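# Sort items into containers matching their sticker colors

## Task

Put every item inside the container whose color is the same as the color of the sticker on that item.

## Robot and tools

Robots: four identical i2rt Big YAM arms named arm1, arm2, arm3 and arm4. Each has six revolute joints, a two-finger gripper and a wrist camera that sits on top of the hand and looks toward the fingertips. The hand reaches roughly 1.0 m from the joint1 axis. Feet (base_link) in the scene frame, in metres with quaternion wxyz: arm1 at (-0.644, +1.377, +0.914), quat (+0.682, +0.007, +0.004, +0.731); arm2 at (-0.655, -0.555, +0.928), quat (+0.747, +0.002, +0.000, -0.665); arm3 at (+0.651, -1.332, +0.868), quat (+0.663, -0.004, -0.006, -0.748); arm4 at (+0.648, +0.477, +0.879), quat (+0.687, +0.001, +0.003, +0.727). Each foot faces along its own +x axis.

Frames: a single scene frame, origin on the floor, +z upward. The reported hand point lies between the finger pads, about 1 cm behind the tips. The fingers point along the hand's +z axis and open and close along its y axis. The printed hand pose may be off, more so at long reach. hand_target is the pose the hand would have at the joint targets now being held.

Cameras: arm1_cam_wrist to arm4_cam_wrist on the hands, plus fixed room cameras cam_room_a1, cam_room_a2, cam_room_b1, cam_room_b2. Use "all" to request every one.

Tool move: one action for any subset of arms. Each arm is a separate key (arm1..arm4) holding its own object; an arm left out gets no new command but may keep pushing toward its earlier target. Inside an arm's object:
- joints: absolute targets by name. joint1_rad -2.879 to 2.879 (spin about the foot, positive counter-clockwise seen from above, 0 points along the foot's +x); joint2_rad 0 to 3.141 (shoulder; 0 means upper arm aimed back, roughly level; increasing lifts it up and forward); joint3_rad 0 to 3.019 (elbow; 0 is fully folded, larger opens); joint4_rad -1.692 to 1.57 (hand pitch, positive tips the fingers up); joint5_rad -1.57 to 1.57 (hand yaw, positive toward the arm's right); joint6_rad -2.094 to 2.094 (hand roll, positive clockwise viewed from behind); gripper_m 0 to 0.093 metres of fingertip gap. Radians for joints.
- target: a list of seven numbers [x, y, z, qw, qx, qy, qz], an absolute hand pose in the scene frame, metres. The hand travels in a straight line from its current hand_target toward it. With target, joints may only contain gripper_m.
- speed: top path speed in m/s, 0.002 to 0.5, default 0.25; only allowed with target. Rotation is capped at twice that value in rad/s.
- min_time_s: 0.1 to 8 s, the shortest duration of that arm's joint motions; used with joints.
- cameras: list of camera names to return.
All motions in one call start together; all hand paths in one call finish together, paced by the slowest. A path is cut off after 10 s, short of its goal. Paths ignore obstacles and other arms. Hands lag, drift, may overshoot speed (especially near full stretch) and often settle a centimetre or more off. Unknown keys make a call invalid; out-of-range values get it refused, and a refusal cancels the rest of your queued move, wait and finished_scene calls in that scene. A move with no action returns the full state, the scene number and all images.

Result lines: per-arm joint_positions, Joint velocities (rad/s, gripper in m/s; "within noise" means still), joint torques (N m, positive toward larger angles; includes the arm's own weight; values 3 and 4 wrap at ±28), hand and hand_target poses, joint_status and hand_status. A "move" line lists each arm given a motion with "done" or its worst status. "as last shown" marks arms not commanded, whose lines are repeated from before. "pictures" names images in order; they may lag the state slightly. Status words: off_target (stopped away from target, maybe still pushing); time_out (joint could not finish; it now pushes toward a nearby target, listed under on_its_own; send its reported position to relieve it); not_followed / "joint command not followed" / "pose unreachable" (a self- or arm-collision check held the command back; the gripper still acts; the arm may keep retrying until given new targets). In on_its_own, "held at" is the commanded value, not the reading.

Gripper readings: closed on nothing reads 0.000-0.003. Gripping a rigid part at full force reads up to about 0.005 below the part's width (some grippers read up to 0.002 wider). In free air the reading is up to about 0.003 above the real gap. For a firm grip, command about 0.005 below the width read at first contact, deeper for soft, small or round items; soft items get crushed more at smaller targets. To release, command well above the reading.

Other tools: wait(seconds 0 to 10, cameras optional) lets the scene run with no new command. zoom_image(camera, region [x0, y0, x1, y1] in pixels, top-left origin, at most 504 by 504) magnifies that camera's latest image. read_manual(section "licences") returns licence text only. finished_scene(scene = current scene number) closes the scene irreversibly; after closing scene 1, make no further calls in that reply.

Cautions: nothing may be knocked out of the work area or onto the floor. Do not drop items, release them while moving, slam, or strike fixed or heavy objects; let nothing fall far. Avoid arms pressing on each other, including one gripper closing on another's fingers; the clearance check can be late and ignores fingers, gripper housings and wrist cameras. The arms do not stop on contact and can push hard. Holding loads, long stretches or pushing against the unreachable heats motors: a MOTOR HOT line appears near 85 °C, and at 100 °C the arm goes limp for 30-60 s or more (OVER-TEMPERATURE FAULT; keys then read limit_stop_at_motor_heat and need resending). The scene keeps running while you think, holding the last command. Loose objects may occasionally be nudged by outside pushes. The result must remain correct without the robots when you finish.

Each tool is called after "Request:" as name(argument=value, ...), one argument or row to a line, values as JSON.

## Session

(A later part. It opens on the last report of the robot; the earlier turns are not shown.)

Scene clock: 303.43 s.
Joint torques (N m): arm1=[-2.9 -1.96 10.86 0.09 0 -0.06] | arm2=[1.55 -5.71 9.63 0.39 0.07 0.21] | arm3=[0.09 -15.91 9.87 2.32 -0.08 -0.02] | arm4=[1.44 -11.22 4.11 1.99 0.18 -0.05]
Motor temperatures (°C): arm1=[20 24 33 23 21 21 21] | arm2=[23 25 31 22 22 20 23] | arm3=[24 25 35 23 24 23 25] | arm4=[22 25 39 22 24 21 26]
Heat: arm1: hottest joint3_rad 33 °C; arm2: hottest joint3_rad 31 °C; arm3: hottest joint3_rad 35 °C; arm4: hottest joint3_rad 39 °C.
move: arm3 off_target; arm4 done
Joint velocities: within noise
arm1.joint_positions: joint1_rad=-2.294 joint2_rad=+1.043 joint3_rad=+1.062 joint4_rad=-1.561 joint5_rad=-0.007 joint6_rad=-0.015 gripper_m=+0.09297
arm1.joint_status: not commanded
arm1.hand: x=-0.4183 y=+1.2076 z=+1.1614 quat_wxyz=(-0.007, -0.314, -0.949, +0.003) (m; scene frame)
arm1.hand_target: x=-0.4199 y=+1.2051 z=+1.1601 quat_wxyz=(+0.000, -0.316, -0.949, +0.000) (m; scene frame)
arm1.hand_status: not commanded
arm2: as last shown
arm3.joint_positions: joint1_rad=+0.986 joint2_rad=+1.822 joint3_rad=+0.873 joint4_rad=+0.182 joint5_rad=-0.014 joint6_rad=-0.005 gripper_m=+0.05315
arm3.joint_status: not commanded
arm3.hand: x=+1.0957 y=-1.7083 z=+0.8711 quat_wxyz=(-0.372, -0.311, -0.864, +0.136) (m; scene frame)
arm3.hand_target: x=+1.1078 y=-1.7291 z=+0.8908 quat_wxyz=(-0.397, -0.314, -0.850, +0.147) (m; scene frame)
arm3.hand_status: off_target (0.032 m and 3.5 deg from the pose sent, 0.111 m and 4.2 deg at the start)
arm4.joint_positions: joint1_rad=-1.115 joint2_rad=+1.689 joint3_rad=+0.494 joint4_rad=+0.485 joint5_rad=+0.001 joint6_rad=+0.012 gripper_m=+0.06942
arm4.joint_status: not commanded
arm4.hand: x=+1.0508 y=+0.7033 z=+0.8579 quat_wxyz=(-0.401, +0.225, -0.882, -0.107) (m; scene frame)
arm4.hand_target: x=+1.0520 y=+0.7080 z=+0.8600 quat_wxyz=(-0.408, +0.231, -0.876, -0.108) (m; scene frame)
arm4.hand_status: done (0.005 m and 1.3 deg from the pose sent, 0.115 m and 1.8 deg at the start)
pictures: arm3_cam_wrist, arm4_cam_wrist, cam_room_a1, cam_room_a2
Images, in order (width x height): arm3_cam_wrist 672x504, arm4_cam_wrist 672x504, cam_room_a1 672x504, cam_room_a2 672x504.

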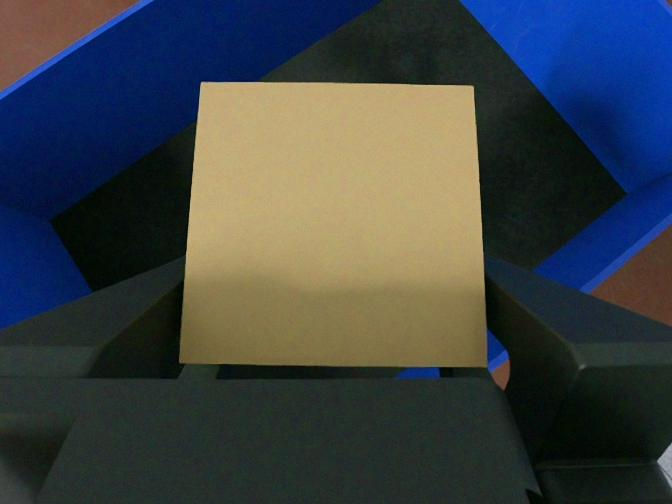

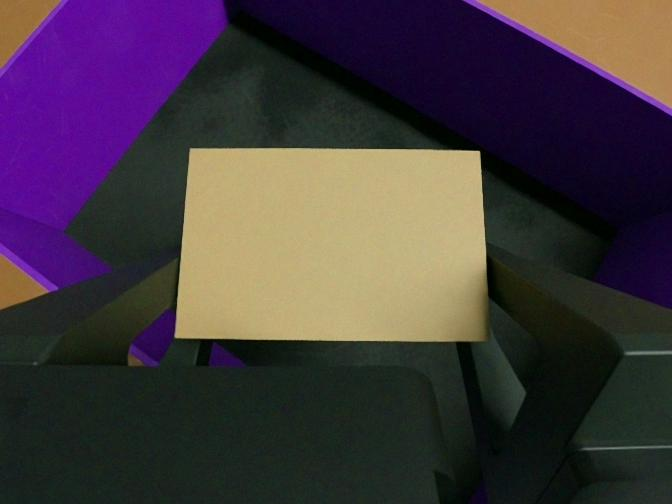

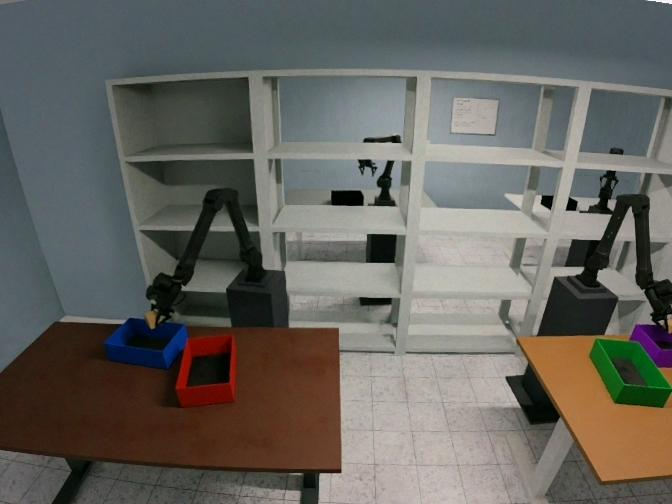

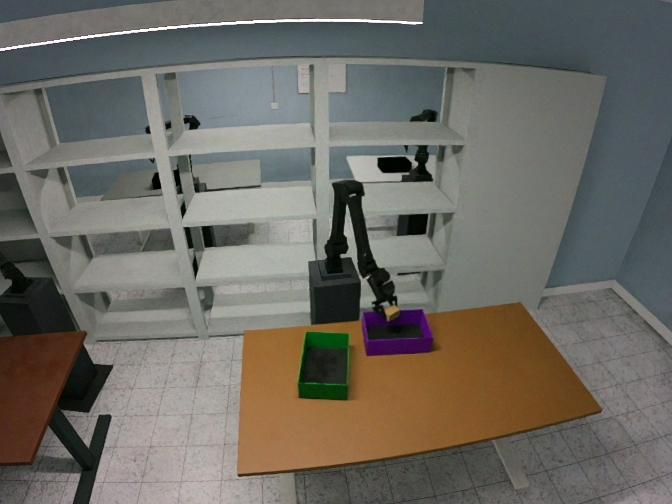

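Request:
move(
  arm3={"target":[1.117,-1.738,0.805,0.3965,0.3136,0.850,-0.1463],"speed":0.1},
  arm4={"target":[1.056,0.711,0.762,0.4087,-0.2315,0.8764,0.1079],"speed":0.1},
)

Request:
move(
  arm3={"target":[1.117,-1.738,0.785,0.3965,0.3136,0.850,-0.1463],"speed":0.07},
  arm4={"target":[1.056,0.711,0.742,0.4087,-0.2315,0.8764,0.1079],"speed":0.07},
  cameras=["cam_room_a1","cam_room_a2"],
)

Scene clock: 309.43 s.
Joint torques (N m): arm1=[-2.2 -2.32 10.97 0.23 -0.01 -0.1] | arm2=[1.61 -5.83 9.62 0.39 0.07 0.22] | arm3=[0.15 -15.15 6.83 1.81 0.04 -0.01] | arm4=[1.67 -9.47 1.42 0.8 0.22 -0.23]
Motor temperatures (°C): arm1=[20 24 33 23 21 21 21] | arm2=[23 25 31 22 22 20 23] | arm3=[24 25 34 23 24 23 25] | arm4=[22 24 38 22 24 21 26]
Heat: arm1: hottest joint3_rad 33 °C; arm2: hottest joint3_rad 31 °C; arm3: hottest joint3_rad 34 °C; arm4: hottest joint3_rad 38 °C.
move: arm3 off_target; arm4 off_target
Joint velocities: within noise
arm1, arm2: as last shown
arm3.joint_positions: joint1_rad=+0.985 joint2_rad=+2.021 joint3_rad=+0.929 joint4_rad=+0.393 joint5_rad=-0.016 joint6_rad=-0.006 gripper_m=+0.05315
arm3.joint_status: not commanded
arm3.hand: x=+1.1193 y=-1.7288 z=+0.8166 quat_wxyz=(-0.401, -0.305, -0.851, +0.146) (m; scene frame)
arm3.hand_target: x=+1.1164 y=-1.7376 z=+0.8052 quat_wxyz=(-0.397, -0.314, -0.850, +0.146) (m; scene frame)
arm3.hand_status: off_target (0.015 m and 1.1 deg from the pose sent, 0.076 m and 3.5 deg at the start)
arm4.joint_positions: joint1_rad=-1.116 joint2_rad=+2.023 joint3_rad=+0.550 joint4_rad=+0.860 joint5_rad=-0.002 joint6_rad=+0.033 gripper_m=+0.06942
arm4.joint_status: not commanded
arm4.hand: x=+1.0734 y=+0.7161 z=+0.7947 quat_wxyz=(-0.441, +0.211, -0.864, -0.124) (m; scene frame)
arm4.hand_target: x=+1.0547 y=+0.7099 z=+0.7641 quat_wxyz=(-0.408, +0.232, -0.876, -0.108) (m; scene frame)
arm4.hand_status: off_target (0.037 m and 5.0 deg from the pose sent, 0.096 m and 1.3 deg at the start)
pictures: none

Scene clock: 310.40 s.
Joint torques (N m): arm1=[-2.84 -2.55 10.88 0.09 -0.04 -0.05] | arm2=[1.38 -5.77 9.66 0.42 0.07 0.22] | arm3=[0.32 -15.68 6.01 1.65 -0.03 0.04] | arm4=[1.2 -5.48 2.44 0.43 0.29 -0.26]
Motor temperatures (°C): arm1=[20 24 33 23 21 21 21] | arm2=[23 25 31 22 22 20 23] | arm3=[24 25 34 23 24 23 25] | arm4=[22 24 38 22 24 21 26]
Heat: arm1: hottest joint3_rad 33 °C; arm2: hottest joint3_rad 31 °C; arm3: hottest joint3_rad 34 °C; arm4: hottest joint3_rad 38 °C.
move: arm3 off_target; arm4 off_target
Joint velocities: within noise
arm1: as last shown
arm2.joint_positions: joint1_rad=+0.869 joint2_rad=+1.054 joint3_rad=+1.069 joint4_rad=-1.548 joint5_rad=+0.002 joint6_rad=+0.013 gripper_m=+0.08993
arm2.joint_status: not commanded
arm2.hand: x=-0.4183 y=-0.7141 z=+1.1793 quat_wxyz=(-0.018, -0.294, -0.956, +0.005) (m; scene frame)
arm2.hand_target: x=-0.4202 y=-0.7100 z=+1.1702 quat_wxyz=(+0.000, -0.297, -0.955, +0.000) (m; scene frame)
arm2.hand_status: not commanded
arm3.joint_positions: joint1_rad=+0.985 joint2_rad=+2.075 joint3_rad=+0.942 joint4_rad=+0.442 joint5_rad=-0.014 joint6_rad=-0.010 gripper_m=+0.05315
arm3.joint_status: not commanded
arm3.hand: x=+1.1220 y=-1.7317 z=+0.7987 quat_wxyz=(-0.404, -0.303, -0.850, +0.149) (m; scene frame)
arm3.hand_target: x=+1.1166 y=-1.7377 z=+0.7853 quat_wxyz=(-0.397, -0.314, -0.850, +0.146) (m; scene frame)
arm3.hand_status: off_target (0.016 m and 1.5 deg from the pose sent, 0.033 m and 1.1 deg at the start)
arm4.joint_positions: joint1_rad=-1.116 joint2_rad=+2.042 joint3_rad=+0.542 joint4_rad=+0.926 joint5_rad=-0.004 joint6_rad=+0.033 gripper_m=+0.06942
arm4.joint_status: not commanded
arm4.hand: x=+1.0743 y=+0.7171 z=+0.7978 quat_wxyz=(-0.458, +0.209, -0.854, -0.129) (m; scene frame)
arm4.hand_target: x=+1.0518 y=+0.7081 z=+0.7474 quat_wxyz=(-0.408, +0.232, -0.876, -0.108) (m; scene frame)
arm4.hand_status: off_target (0.059 m and 7.1 deg from the pose sent, 0.056 m and 5.0 deg at the start)
pictures: cam_room_a1, cam_room_a2
Images, in order (width x height): cam_room_a1 672x504, cam_room_a2 672x504.

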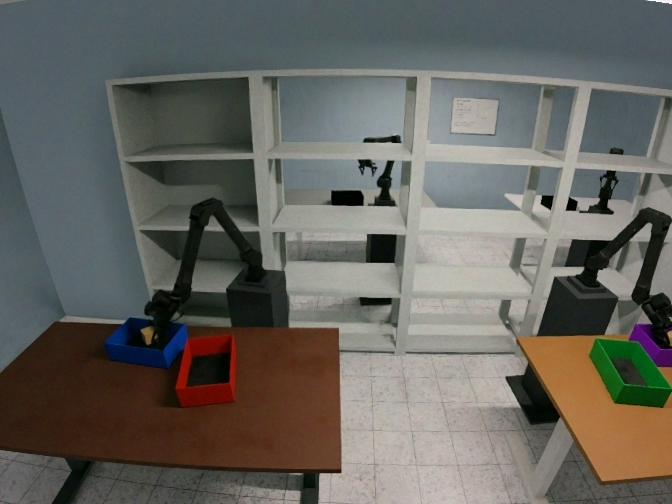

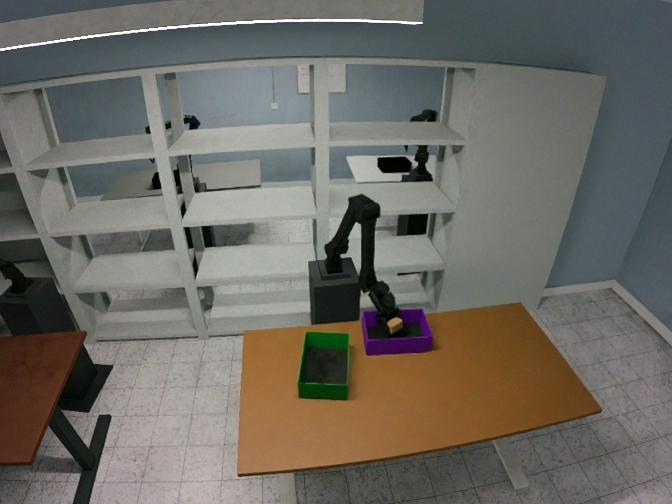

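Request:
move(
  arm3={"target":[1.118,-1.738,0.875,0.321,0.325,0.882,-0.118],"speed":0.12},
  arm4={"target":[1.06,0.712,0.86,0.3307,-0.2401,0.909,0.0873],"speed":0.12},
)

Request:
move(
  arm3={"target":[1.138,-1.757,0.81,0.321,0.325,0.882,-0.118],"speed":0.12},
  arm4={"target":[1.085,0.727,0.78,0.3307,-0.2401,0.909,0.0873],"speed":0.12},
  cameras=["cam_room_a1","cam_room_a2"],
)

Scene clock: 325.07 s.
Joint torques (N m): arm1=[-2.37 -2.32 10.91 0.4 0 -0.03] | arm2=[1.55 -5.77 9.65 0.4 0.08 0.21] | arm3=[0.15 -18.73 9.99 1.03 0.03 0] | arm4=[1.14 -13.16 6.9 0.65 0.13 -0.11]
Motor temperatures (°C): arm1=[20 24 33 23 21 21 21] | arm2=[23 24 31 22 22 20 23] | arm3=[24 26 33 23 24 23 25] | arm4=[22 24 35 22 24 21 26]
Heat: arm1: hottest joint3_rad 33 °C; arm2: hottest joint3_rad 31 °C; arm3: hottest joint3_rad 33 °C; arm4: hottest joint3_rad 35 °C.
move: arm3 off_target; arm4 off_target
Joint velocities: within noise
arm1, arm2: as last shown
arm3.joint_positions: joint1_rad=+0.985 joint2_rad=+1.884 joint3_rad=+1.016 joint4_rad=-0.060 joint5_rad=-0.017 joint6_rad=-0.011 gripper_m=+0.05315
arm3.joint_status: not commanded
arm3.hand: x=+1.1081 y=-1.7187 z=+0.8533 quat_wxyz=(-0.301, -0.319, -0.892, +0.109) (m; scene frame)
arm3.hand_target: x=+1.1171 y=-1.7374 z=+0.8754 quat_wxyz=(-0.321, -0.325, -0.882, +0.118) (m; scene frame)
arm3.hand_status: off_target (0.031 m and 2.8 deg from the pose sent, 0.077 m and 11.0 deg at the start)
arm4.joint_positions: joint1_rad=-1.116 joint2_rad=+1.659 joint3_rad=+0.583 joint4_rad=+0.184 joint5_rad=+0.000 joint6_rad=+0.016 gripper_m=+0.06942
arm4.joint_status: not commanded
arm4.hand: x=+1.0489 y=+0.7020 z=+0.8488 quat_wxyz=(-0.319, +0.232, -0.915, -0.086) (m; scene frame)
arm4.hand_target: x=+1.0594 y=+0.7119 z=+0.8601 quat_wxyz=(-0.330, +0.240, -0.909, -0.087) (m; scene frame)
arm4.hand_status: off_target (0.019 m and 1.8 deg from the pose sent, 0.064 m and 17.0 deg at the start)
pictures: none

Scene clock: 326.40 s.
Joint torques (N m): arm1=[-2.78 -2.55 10.78 0.21 -0.01 -0.07] | arm2=[1.49 -5.77 9.62 0.4 0.07 0.2] | arm3=[0.15 -18.73 9.51 2.04 -0.01 0.01] | arm4=[1.14 -13.86 5.09 1.7 0.18 -0.1]
Motor temperatures (°C): arm1=[20 24 33 23 21 21 21] | arm2=[23 24 31 22 22 20 23] | arm3=[24 26 33 23 24 23 25] | arm4=[22 24 35 22 24 21 26]
Heat: arm1: hottest joint3_rad 33 °C; arm2: hottest joint3_rad 31 °C; arm3: hottest joint3_rad 33 °C; arm4: hottest joint3_rad 35 °C.
move: arm3 off_target; arm4 off_target
Joint velocities: within noise
arm1, arm2: as last shown
arm3.joint_positions: joint1_rad=+0.985 joint2_rad=+2.048 joint3_rad=+1.086 joint4_rad=+0.026 joint5_rad=-0.017 joint6_rad=-0.011 gripper_m=+0.05315
arm3.joint_status: not commanded
arm3.hand: x=+1.1255 y=-1.7343 z=+0.7964 quat_wxyz=(-0.298, -0.319, -0.893, +0.108) (m; scene frame)
arm3.hand_target: x=+1.1368 y=-1.7563 z=+0.8108 quat_wxyz=(-0.321, -0.325, -0.882, +0.118) (m; scene frame)
arm3.hand_status: off_target (0.029 m and 3.2 deg from the pose sent, 0.065 m and 2.8 deg at the start)
arm4.joint_positions: joint1_rad=-1.114 joint2_rad=+1.939 joint3_rad=+0.668 joint4_rad=+0.371 joint5_rad=+0.000 joint6_rad=+0.016 gripper_m=+0.06942
arm4.joint_status: not commanded
arm4.hand: x=+1.0733 y=+0.7162 z=+0.7762 quat_wxyz=(-0.315, +0.232, -0.916, -0.085) (m; scene frame)
arm4.hand_target: x=+1.0846 y=+0.7268 z=+0.7803 quat_wxyz=(-0.330, +0.240, -0.909, -0.087) (m; scene frame)
arm4.hand_status: off_target (0.016 m and 2.2 deg from the pose sent, 0.082 m and 1.8 deg at the start)
pictures: cam_room_a1, cam_room_a2
Images, in order (width x height): cam_room_a1 672x504, cam_room_a2 672x504.

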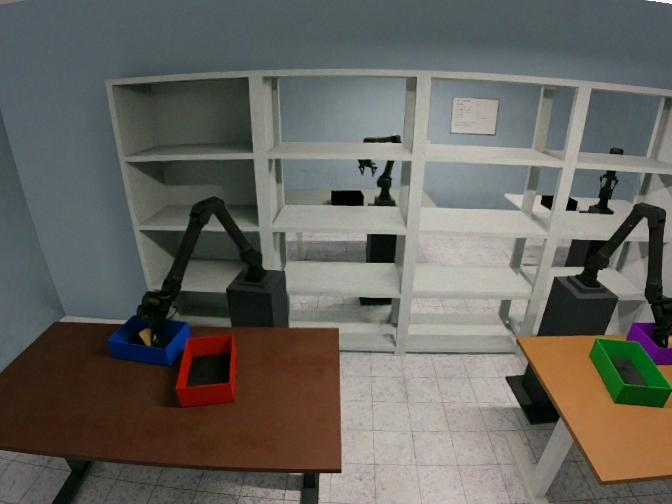

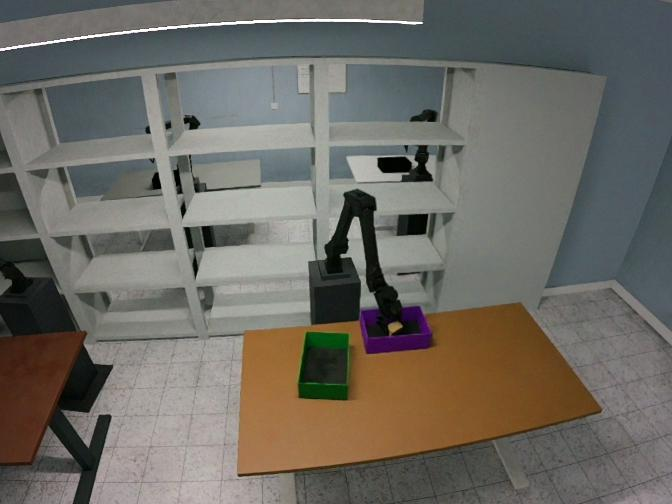

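Request:
move(
  arm3={"target":[1.141,-1.760,0.787,0.321,0.325,0.882,-0.118],"speed":0.07},
  arm4={"target":[1.087,0.729,0.755,0.3307,-0.2401,0.909,0.0873],"speed":0.07},
)

Request:
move(
  arm3={"target":[1.141,-1.760,0.770,0.321,0.325,0.882,-0.118],"speed":0.06},
  arm4={"target":[1.087,0.729,0.738,0.3307,-0.2401,0.909,0.0873],"speed":0.06},
  cameras=["cam_room_a1","cam_room_a2","arm3_cam_wrist","arm4_cam_wrist"],
)

Scene clock: 332.73 s.
Joint torques (N m): arm1=[-2.78 -1.79 10.95 0.21 0.01 -0.03] | arm2=[1.49 -5.89 9.66 0.4 0.06 0.21] | arm3=[0.21 -19.14 9.16 2 -0.01 0.01] | arm4=[1.32 -14.1 4.57 1.72 0.22 -0.08]
Motor temperatures (°C): arm1=[20 24 33 23 21 21 21] | arm2=[23 24 31 22 22 20 23] | arm3=[24 26 32 23 24 23 25] | arm4=[22 24 35 22 24 21 27]
Heat: arm1: hottest joint3_rad 33 °C; arm2: hottest joint3_rad 31 °C; arm3: hottest joint3_rad 32 °C; arm4: hottest joint3_rad 35 °C.
move: arm3 off_target; arm4 off_target
Joint velocities: within noise
arm1, arm2: as last shown
arm3.joint_positions: joint1_rad=+0.985 joint2_rad=+2.103 joint3_rad=+1.103 joint4_rad=+0.067 joint5_rad=-0.017 joint6_rad=-0.011 gripper_m=+0.05315
arm3.joint_status: not commanded
arm3.hand: x=+1.1291 y=-1.7376 z=+0.7750 quat_wxyz=(-0.299, -0.319, -0.893, +0.108) (m; scene frame)
arm3.hand_target: x=+1.1398 y=-1.7593 z=+0.7878 quat_wxyz=(-0.321, -0.325, -0.882, +0.118) (m; scene frame)
arm3.hand_status: off_target (0.028 m and 3.1 deg from the pose sent, 0.031 m and 3.2 deg at the start)
arm4.joint_positions: joint1_rad=-1.112 joint2_rad=+2.019 joint3_rad=+0.689 joint4_rad=+0.435 joint5_rad=+0.001 joint6_rad=+0.016 gripper_m=+0.06942
arm4.joint_status: not commanded
arm4.hand: x=+1.0771 y=+0.7194 z=+0.7541 quat_wxyz=(-0.318, +0.233, -0.915, -0.086) (m; scene frame)
arm4.hand_target: x=+1.0867 y=+0.7288 z=+0.7553 quat_wxyz=(-0.330, +0.240, -0.909, -0.087) (m; scene frame)
arm4.hand_status: off_target (0.014 m and 1.9 deg from the pose sent, 0.028 m and 2.2 deg at the start)
pictures: none

Scene clock: 333.83 s.
Joint torques (N m): arm1=[-2.84 -2.02 10.91 0.31 0 -0.05] | arm2=[1.49 -5.71 9.62 0.4 0.07 0.22] | arm3=[-0.09 -19.08 8.85 2.03 -0.02 -0.01] | arm4=[1.44 -13.74 4.18 1.65 0.18 -0.03]
Motor temperatures (°C): arm1=[20 24 33 23 21 21 21] | arm2=[23 24 31 22 22 20 23] | arm3=[24 26 32 23 24 23 25] | arm4=[22 24 35 22 24 21 27]
Heat: arm1: hottest joint3_rad 33 °C; arm2: hottest joint3_rad 31 °C; arm3: hottest joint3_rad 32 °C; arm4: hottest joint3_rad 35 °C.
move: arm3 off_target; arm4 off_target
Joint velocities: within noise
arm1, arm2: as last shown
arm3.joint_positions: joint1_rad=+0.985 joint2_rad=+2.139 joint3_rad=+1.107 joint4_rad=+0.102 joint5_rad=-0.017 joint6_rad=-0.011 gripper_m=+0.05315
arm3.joint_status: not commanded
arm3.hand: x=+1.1297 y=-1.7384 z=+0.7599 quat_wxyz=(-0.300, -0.319, -0.892, +0.109) (m; scene frame)
arm3.hand_target: x=+1.1400 y=-1.7594 z=+0.7707 quat_wxyz=(-0.321, -0.325, -0.882, +0.118) (m; scene frame)
arm3.hand_status: off_target (0.026 m and 2.9 deg from the pose sent, 0.026 m and 3.1 deg at the start)
arm4.joint_positions: joint1_rad=-1.112 joint2_rad=+2.068 joint3_rad=+0.702 joint4_rad=+0.481 joint5_rad=+0.001 joint6_rad=+0.015 gripper_m=+0.06942
arm4.joint_status: not commanded
arm4.hand: x=+1.0802 y=+0.7212 z=+0.7414 quat_wxyz=(-0.322, +0.233, -0.913, -0.087) (m; scene frame)
arm4.hand_target: x=+1.0868 y=+0.7288 z=+0.7383 quat_wxyz=(-0.331, +0.240, -0.909, -0.087) (m; scene frame)
arm4.hand_status: off_target (0.011 m and 1.4 deg from the pose sent, 0.021 m and 1.9 deg at the start)
pictures: arm3_cam_wrist, arm4_cam_wrist, cam_room_a1, cam_room_a2
Images, in order (width x height): arm3_cam_wrist 672x504, arm4_cam_wrist 672x504, cam_room_a1 672x504, cam_room_a2 672x504.

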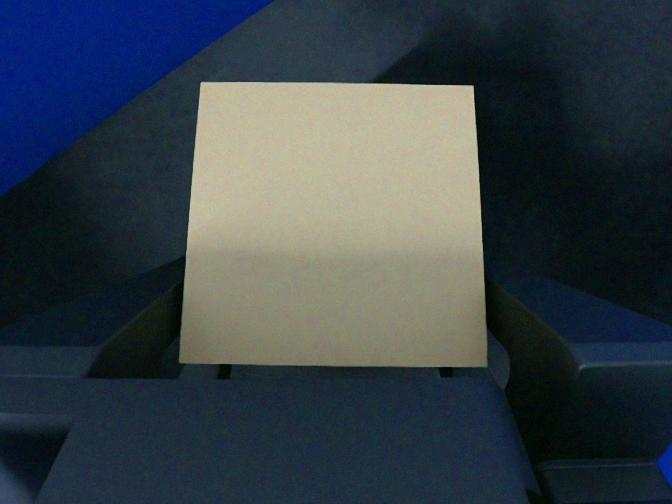

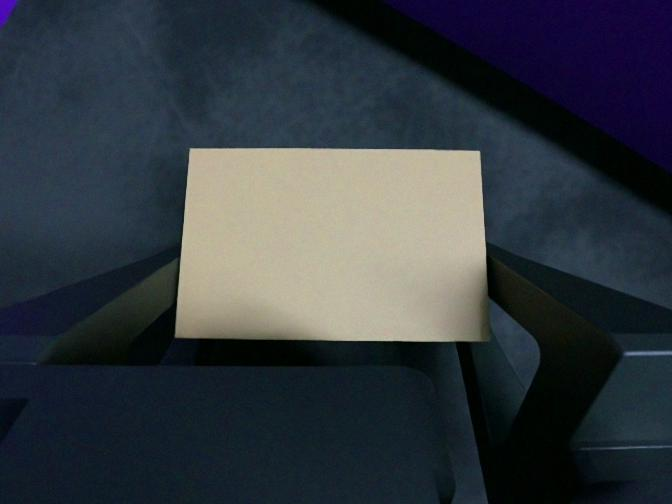

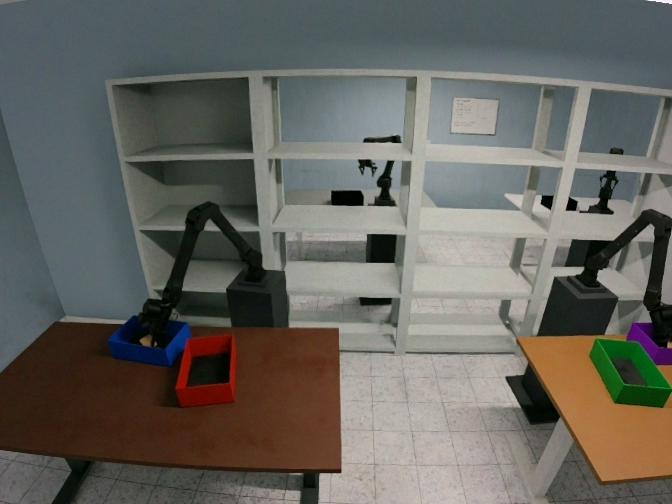

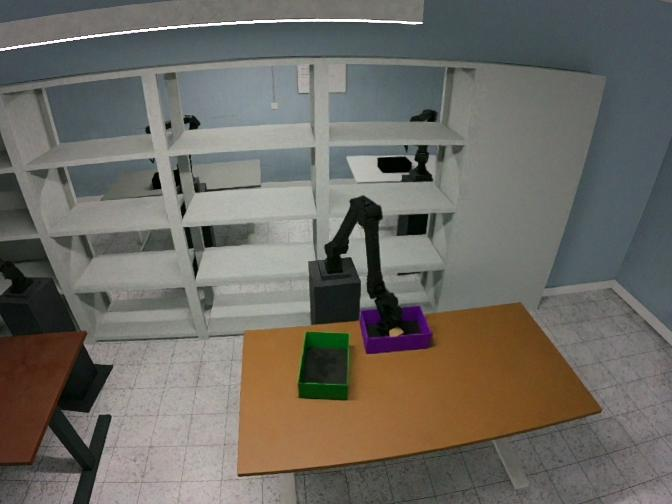

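Request:
move(
  arm3={"target":[1.141,-1.760,0.755,0.321,0.325,0.882,-0.118],"speed":0.06},
  arm4={"target":[1.087,0.729,0.724,0.3307,-0.2401,0.909,0.0873],"speed":0.06},
)

Scene clock: 338.17 s.
Joint torques (N m): arm1=[-2.84 -1.96 10.93 0.36 -0.01 -0.02] | arm2=[1.44 -5.77 9.62 0.42 0.06 0.21] | arm3=[0.09 -18.43 8.5 1.99 -0.01 0] | arm4=[1.44 -12.34 3.81 1.32 0.13 -0.06]
Motor temperatures (°C): arm1=[20 24 33 23 21 21 21] | arm2=[23 24 31 22 22 20 23] | arm3=[24 26 32 23 24 23 25] | arm4=[22 24 34 22 24 21 27]
Heat: arm1: hottest joint3_rad 33 °C; arm2: hottest joint3_rad 31 °C; arm3: hottest joint3_rad 32 °C; arm4: hottest joint3_rad 34 °C.
move: arm3 off_target; arm4 off_target
Joint velocities: within noise
arm1, arm2: as last shown
arm3.joint_positions: joint1_rad=+0.985 joint2_rad=+2.165 joint3_rad=+1.116 joint4_rad=+0.133 joint5_rad=-0.017 joint6_rad=-0.010 gripper_m=+0.05315
arm3.joint_status: not commanded
arm3.hand: x=+1.1331 y=-1.7413 z=+0.7518 quat_wxyz=(-0.306, -0.318, -0.890, +0.111) (m; scene frame)
arm3.hand_target: x=+1.1402 y=-1.7596 z=+0.7555 quat_wxyz=(-0.321, -0.325, -0.882, +0.118) (m; scene frame)
arm3.hand_status: off_target (0.021 m and 2.2 deg from the pose sent, 0.025 m and 2.9 deg at the start)
arm4.joint_positions: joint1_rad=-1.112 joint2_rad=+2.092 joint3_rad=+0.715 joint4_rad=+0.527 joint5_rad=+0.002 joint6_rad=+0.014 gripper_m=+0.06942
arm4.joint_status: not commanded
arm4.hand: x=+1.0884 y=+0.7256 z=+0.7399 quat_wxyz=(-0.338, +0.232, -0.908, -0.090) (m; scene frame)
arm4.hand_target: x=+1.0865 y=+0.7286 z=+0.7245 quat_wxyz=(-0.330, +0.240, -0.909, -0.087) (m; scene frame)
arm4.hand_status: off_target (0.016 m and 1.3 deg from the pose sent, 0.020 m and 1.4 deg at the start)
pictures: none

Request:
move(
  arm3={"target":[1.140,-1.757,0.748,0.321,0.325,0.882,-0.118],"speed":0.06},
  arm4={"target":[1.087,0.729,0.734,0.3307,-0.2401,0.909,0.0873],"speed":0.06},
)

Request:
move(
  arm3={"joints":{"gripper_m":0.085}},
  arm4={"joints":{"gripper_m":0.093}},
  cameras=["arm3_cam_wrist","arm4_cam_wrist"],
)

Scene clock: 343.10 s.
Joint torques (N m): arm1=[-2.84 -2.43 10.77 0.14 -0.02 -0.03] | arm2=[1.55 -5.77 9.63 0.39 0.06 0.21] | arm3=[0.21 -17.9 7.98 1.92 0.08 0.01] | arm4=[1.2 -15.5 3.43 0.53 0.13 -0.03]
Motor temperatures (°C): arm1=[20 24 33 23 21 21 21] | arm2=[23 24 31 22 22 20 23] | arm3=[24 26 32 23 24 23 25] | arm4=[22 24 34 22 24 21 27]
Heat: arm1: hottest joint3_rad 33 °C; arm2: hottest joint3_rad 31 °C; arm3: hottest joint3_rad 32 °C; arm4: hottest joint3_rad 34 °C.
move: arm3 off_target; arm4 done
Joint velocities: within noise
arm1.joint_positions: joint1_rad=-2.294 joint2_rad=+1.043 joint3_rad=+1.062 joint4_rad=-1.561 joint5_rad=-0.007 joint6_rad=-0.015 gripper_m=+0.09297
arm1.joint_status: not commanded
arm1.hand: x=-0.4183 y=+1.2076 z=+1.1614 quat_wxyz=(-0.007, -0.314, -0.949, +0.003) (m; scene frame)
arm1.hand_target: x=-0.4199 y=+1.2051 z=+1.1601 quat_wxyz=(+0.000, -0.316, -0.949, +0.000) (m; scene frame)
arm1.hand_status: not commanded
arm2: as last shown
arm3.joint_positions: joint1_rad=+0.985 joint2_rad=+2.172 joint3_rad=+1.116 joint4_rad=+0.153 joint5_rad=-0.017 joint6_rad=-0.009 gripper_m=+0.05315
arm3.joint_status: not commanded
arm3.hand: x=+1.1349 y=-1.7429 z=+0.7510 quat_wxyz=(-0.313, -0.318, -0.888, +0.113) (m; scene frame)
arm3.hand_target: x=+1.1394 y=-1.7566 z=+0.7482 quat_wxyz=(-0.321, -0.325, -0.882, +0.118) (m; scene frame)
arm3.hand_status: off_target (0.015 m and 1.5 deg from the pose sent, 0.018 m and 2.2 deg at the start)
arm4.joint_positions: joint1_rad=-1.112 joint2_rad=+2.092 joint3_rad=+0.715 joint4_rad=+0.527 joint5_rad=+0.002 joint6_rad=+0.014 gripper_m=+0.06942
arm4.joint_status: not commanded
arm4.hand: x=+1.0884 y=+0.7256 z=+0.7399 quat_wxyz=(-0.338, +0.232, -0.908, -0.090) (m; scene frame)
arm4.hand_target: x=+1.0870 y=+0.7289 z=+0.7341 quat_wxyz=(-0.331, +0.240, -0.909, -0.087) (m; scene frame)
arm4.hand_status: done (0.007 m and 1.3 deg from the pose sent, 0.007 m and 1.3 deg at the start)
pictures: none

Scene clock: 343.67 s.
Joint torques (N m): arm1=[-2.84 -2.32 10.91 0.24 -0.02 -0.06] | arm2=[1.55 -5.83 9.65 0.38 0.07 0.21] | arm3=[0.32 -18.61 7.91 1.87 0.07 0.02] | arm4=[1.49 -15.21 3.4 0.54 0.12 -0.05]
Motor temperatures (°C): arm1=[20 24 33 23 21 21 21] | arm2=[23 24 31 22 22 20 23] | arm3=[24 26 32 23 24 23 25] | arm4=[22 24 34 22 24 21 27]
Heat: arm1: hottest joint3_rad 33 °C; arm2: hottest joint3_rad 31 °C; arm3: hottest joint3_rad 32 °C; arm4: hottest joint3_rad 34 °C.
move: arm3 done; arm4 done
Joint velocities: within noise
arm1, arm2: as last shown
arm3.joint_positions: joint1_rad=+0.985 joint2_rad=+2.179 joint3_rad=+1.116 joint4_rad=+0.153 joint5_rad=-0.017 joint6_rad=-0.009 gripper_m=+0.08496
arm3.joint_status: all done
arm3.hand: x=+1.1336 y=-1.7418 z=+0.7468 quat_wxyz=(-0.310, -0.319, -0.889, +0.112) (m; scene frame)
arm3.hand_target: x=+1.1394 y=-1.7566 z=+0.7483 quat_wxyz=(-0.321, -0.325, -0.882, +0.118) (m; scene frame)
arm3.hand_status: not commanded
arm4.joint_positions: joint1_rad=-1.112 joint2_rad=+2.092 joint3_rad=+0.715 joint4_rad=+0.523 joint5_rad=+0.002 joint6_rad=+0.014 gripper_m=+0.09291
arm4.joint_status: all done
arm4.hand: x=+1.0877 y=+0.7252 z=+0.7392 quat_wxyz=(-0.336, +0.232, -0.908, -0.089) (m; scene frame)
arm4.hand_target: x=+1.0870 y=+0.7289 z=+0.7342 quat_wxyz=(-0.331, +0.240, -0.909, -0.087) (m; scene frame)
arm4.hand_status: not commanded
pictures: arm3_cam_wrist, arm4_cam_wrist
Images, in order (width x height): arm3_cam_wrist 672x504, arm4_cam_wrist 672x504.

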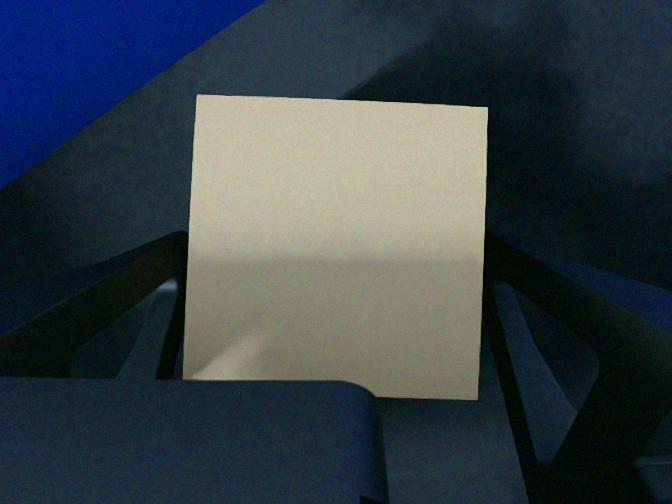

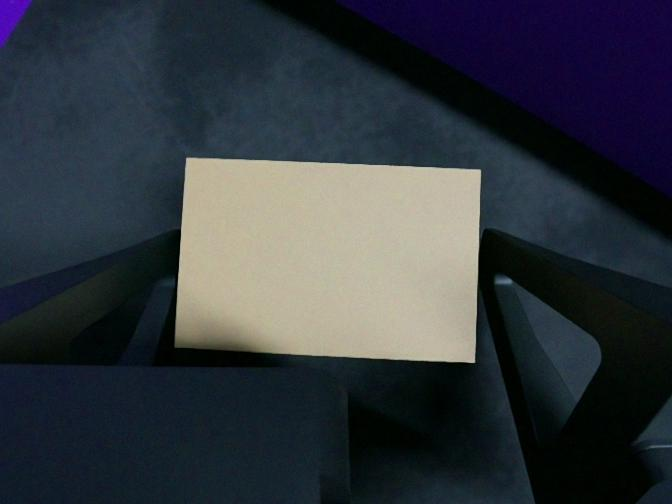

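Request:
move(
  arm3={"target":[1.09,-1.715,0.85,0.321,0.325,0.882,-0.118],"speed":0.15},
  arm4={"target":[1.035,0.70,0.84,0.3307,-0.2401,0.909,0.0873],"speed":0.15},
)

Request:
move(
  arm3={"target":[1.05,-1.68,1.0,0.321,0.325,0.882,-0.118],"speed":0.25},
  arm4={"target":[1.0,0.68,1.0,0.3307,-0.2401,0.909,0.0873],"speed":0.25},
  cameras=["arm3_cam_wrist","arm4_cam_wrist"],
)

Scene clock: 349.47 s.
Joint torques (N m): arm1=[-2.78 -2.55 10.85 0.08 -0.02 -0.04] | arm2=[1.49 -5.83 9.63 0.39 0.07 0.21] | arm3=[0.03 -17.49 5.85 1.02 -0.04 -0.01] | arm4=[1.26 -12.34 4.21 0.75 0.13 -0.01]
Motor temperatures (°C): arm1=[20 24 33 23 21 21 21] | arm2=[23 24 31 22 22 20 23] | arm3=[24 26 32 23 24 23 25] | arm4=[22 24 33 22 24 21 26]
Heat: arm1: hottest joint3_rad 33 °C; arm2: hottest joint3_rad 31 °C; arm3: hottest joint3_rad 32 °C; arm4: hottest joint3_rad 33 °C.
move: arm3 done; arm4 done
Joint velocities: within noise
arm1: as last shown
arm2.joint_positions: joint1_rad=+0.869 joint2_rad=+1.054 joint3_rad=+1.069 joint4_rad=-1.548 joint5_rad=+0.002 joint6_rad=+0.013 gripper_m=+0.08993
arm2.joint_status: not commanded
arm2.hand: x=-0.4183 y=-0.7141 z=+1.1793 quat_wxyz=(-0.018, -0.294, -0.956, +0.005) (m; scene frame)
arm2.hand_target: x=-0.4202 y=-0.7100 z=+1.1702 quat_wxyz=(+0.000, -0.297, -0.955, +0.000) (m; scene frame)
arm2.hand_status: not commanded
arm3.joint_positions: joint1_rad=+0.985 joint2_rad=+1.867 joint3_rad=+0.942 joint4_rad=+0.051 joint5_rad=-0.017 joint6_rad=-0.009 gripper_m=+0.08496
arm3.joint_status: not commanded
arm3.hand: x=+1.0987 y=-1.7107 z=+0.8508 quat_wxyz=(-0.325, -0.316, -0.883, +0.118) (m; scene frame)
arm3.hand_target: x=+1.0900 y=-1.7149 z=+0.8499 quat_wxyz=(-0.321, -0.325, -0.882, +0.118) (m; scene frame)
arm3.hand_status: done (0.010 m and 1.1 deg from the pose sent, 0.115 m and 1.8 deg at the start)
arm4.joint_positions: joint1_rad=-1.111 joint2_rad=+1.677 joint3_rad=+0.531 joint4_rad=+0.289 joint5_rad=+0.003 joint6_rad=+0.014 gripper_m=+0.09291
arm4.joint_status: not commanded
arm4.hand: x=+1.0387 y=+0.6982 z=+0.8408 quat_wxyz=(-0.335, +0.233, -0.909, -0.089) (m; scene frame)
arm4.hand_target: x=+1.0351 y=+0.7000 z=+0.8400 quat_wxyz=(-0.331, +0.240, -0.909, -0.087) (m; scene frame)
arm4.hand_status: done (0.004 m and 1.0 deg from the pose sent, 0.117 m and 1.1 deg at the start)
pictures: none

Scene clock: 350.83 s.
Joint torques (N m): arm1=[-2.67 -1.67 11.02 0.09 0 -0.09] | arm2=[1.49 -5.71 9.63 0.4 0.06 0.21] | arm3=[0.09 -12.34 9.61 0.98 -0.07 -0.05] | arm4=[1.55 -6.77 11.04 0.5 0.17 -0.03]
Motor temperatures (°C): arm1=[20 24 33 23 21 21 21] | arm2=[23 24 31 22 22 20 23] | arm3=[24 26 32 23 24 23 24] | arm4=[22 24 33 22 24 21 26]
Heat: arm1: hottest joint3_rad 33 °C; arm2: hottest joint3_rad 31 °C; arm3: hottest joint3_rad 32 °C; arm4: hottest joint3_rad 33 °C.
move: arm3 done; arm4 off_target
Joint velocities: within noise
arm1, arm2: as last shown
arm3.joint_positions: joint1_rad=+0.981 joint2_rad=+1.447 joint3_rad=+0.905 joint4_rad=-0.337 joint5_rad=-0.018 joint6_rad=-0.009 gripper_m=+0.08496
arm3.joint_status: not commanded
arm3.hand: x=+1.0527 y=-1.6722 z=+0.9992 quat_wxyz=(-0.323, -0.318, -0.884, +0.117) (m; scene frame)
arm3.hand_target: x=+1.0499 y=-1.6800 z=+1.0000 quat_wxyz=(-0.321, -0.325, -0.882, +0.118) (m; scene frame)
arm3.hand_status: done (0.008 m and 0.8 deg from the pose sent, 0.160 m and 1.1 deg at the start)
arm4.joint_positions: joint1_rad=-1.110 joint2_rad=+1.098 joint3_rad=+0.549 joint4_rad=-0.345 joint5_rad=+0.003 joint6_rad=+0.014 gripper_m=+0.09291
arm4.joint_status: not commanded
arm4.hand: x=+0.9885 y=+0.6701 z=+0.9826 quat_wxyz=(-0.318, +0.235, -0.915, -0.085) (m; scene frame)
arm4.hand_target: x=+0.9993 y=+0.6797 z=+1.0001 quat_wxyz=(-0.331, +0.240, -0.909, -0.087) (m; scene frame)
arm4.hand_status: off_target (0.023 m and 1.7 deg from the pose sent, 0.165 m and 1.0 deg at the start)
pictures: arm3_cam_wrist, arm4_cam_wrist
Images, in order (width x height): arm3_cam_wrist 672x504, arm4_cam_wrist 672x504.

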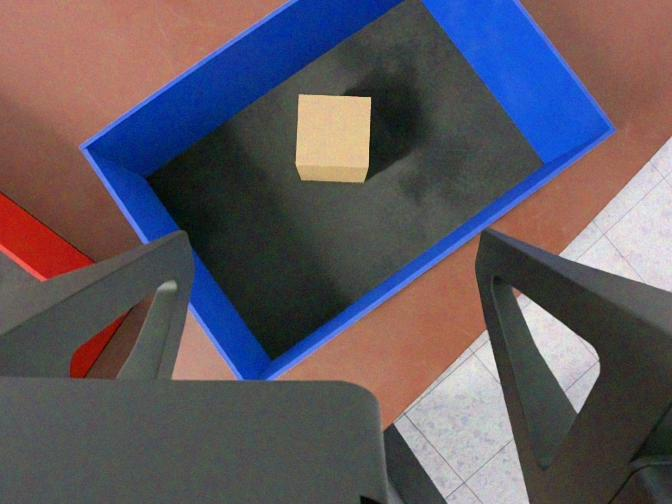

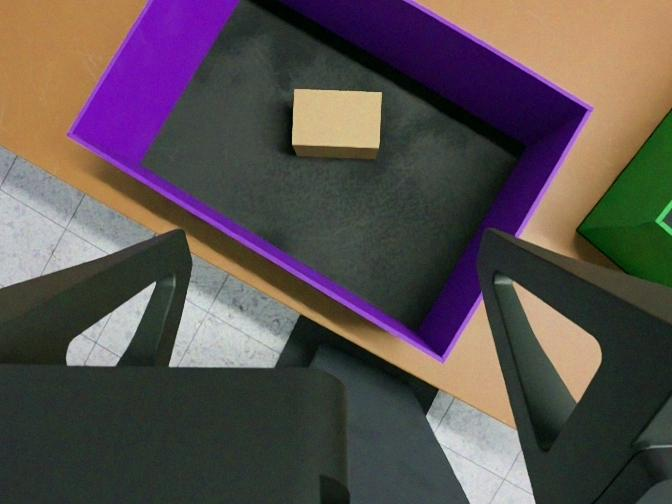

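Request:
finished_scene(
  scene=3,
)

The scene is finished: the task was done.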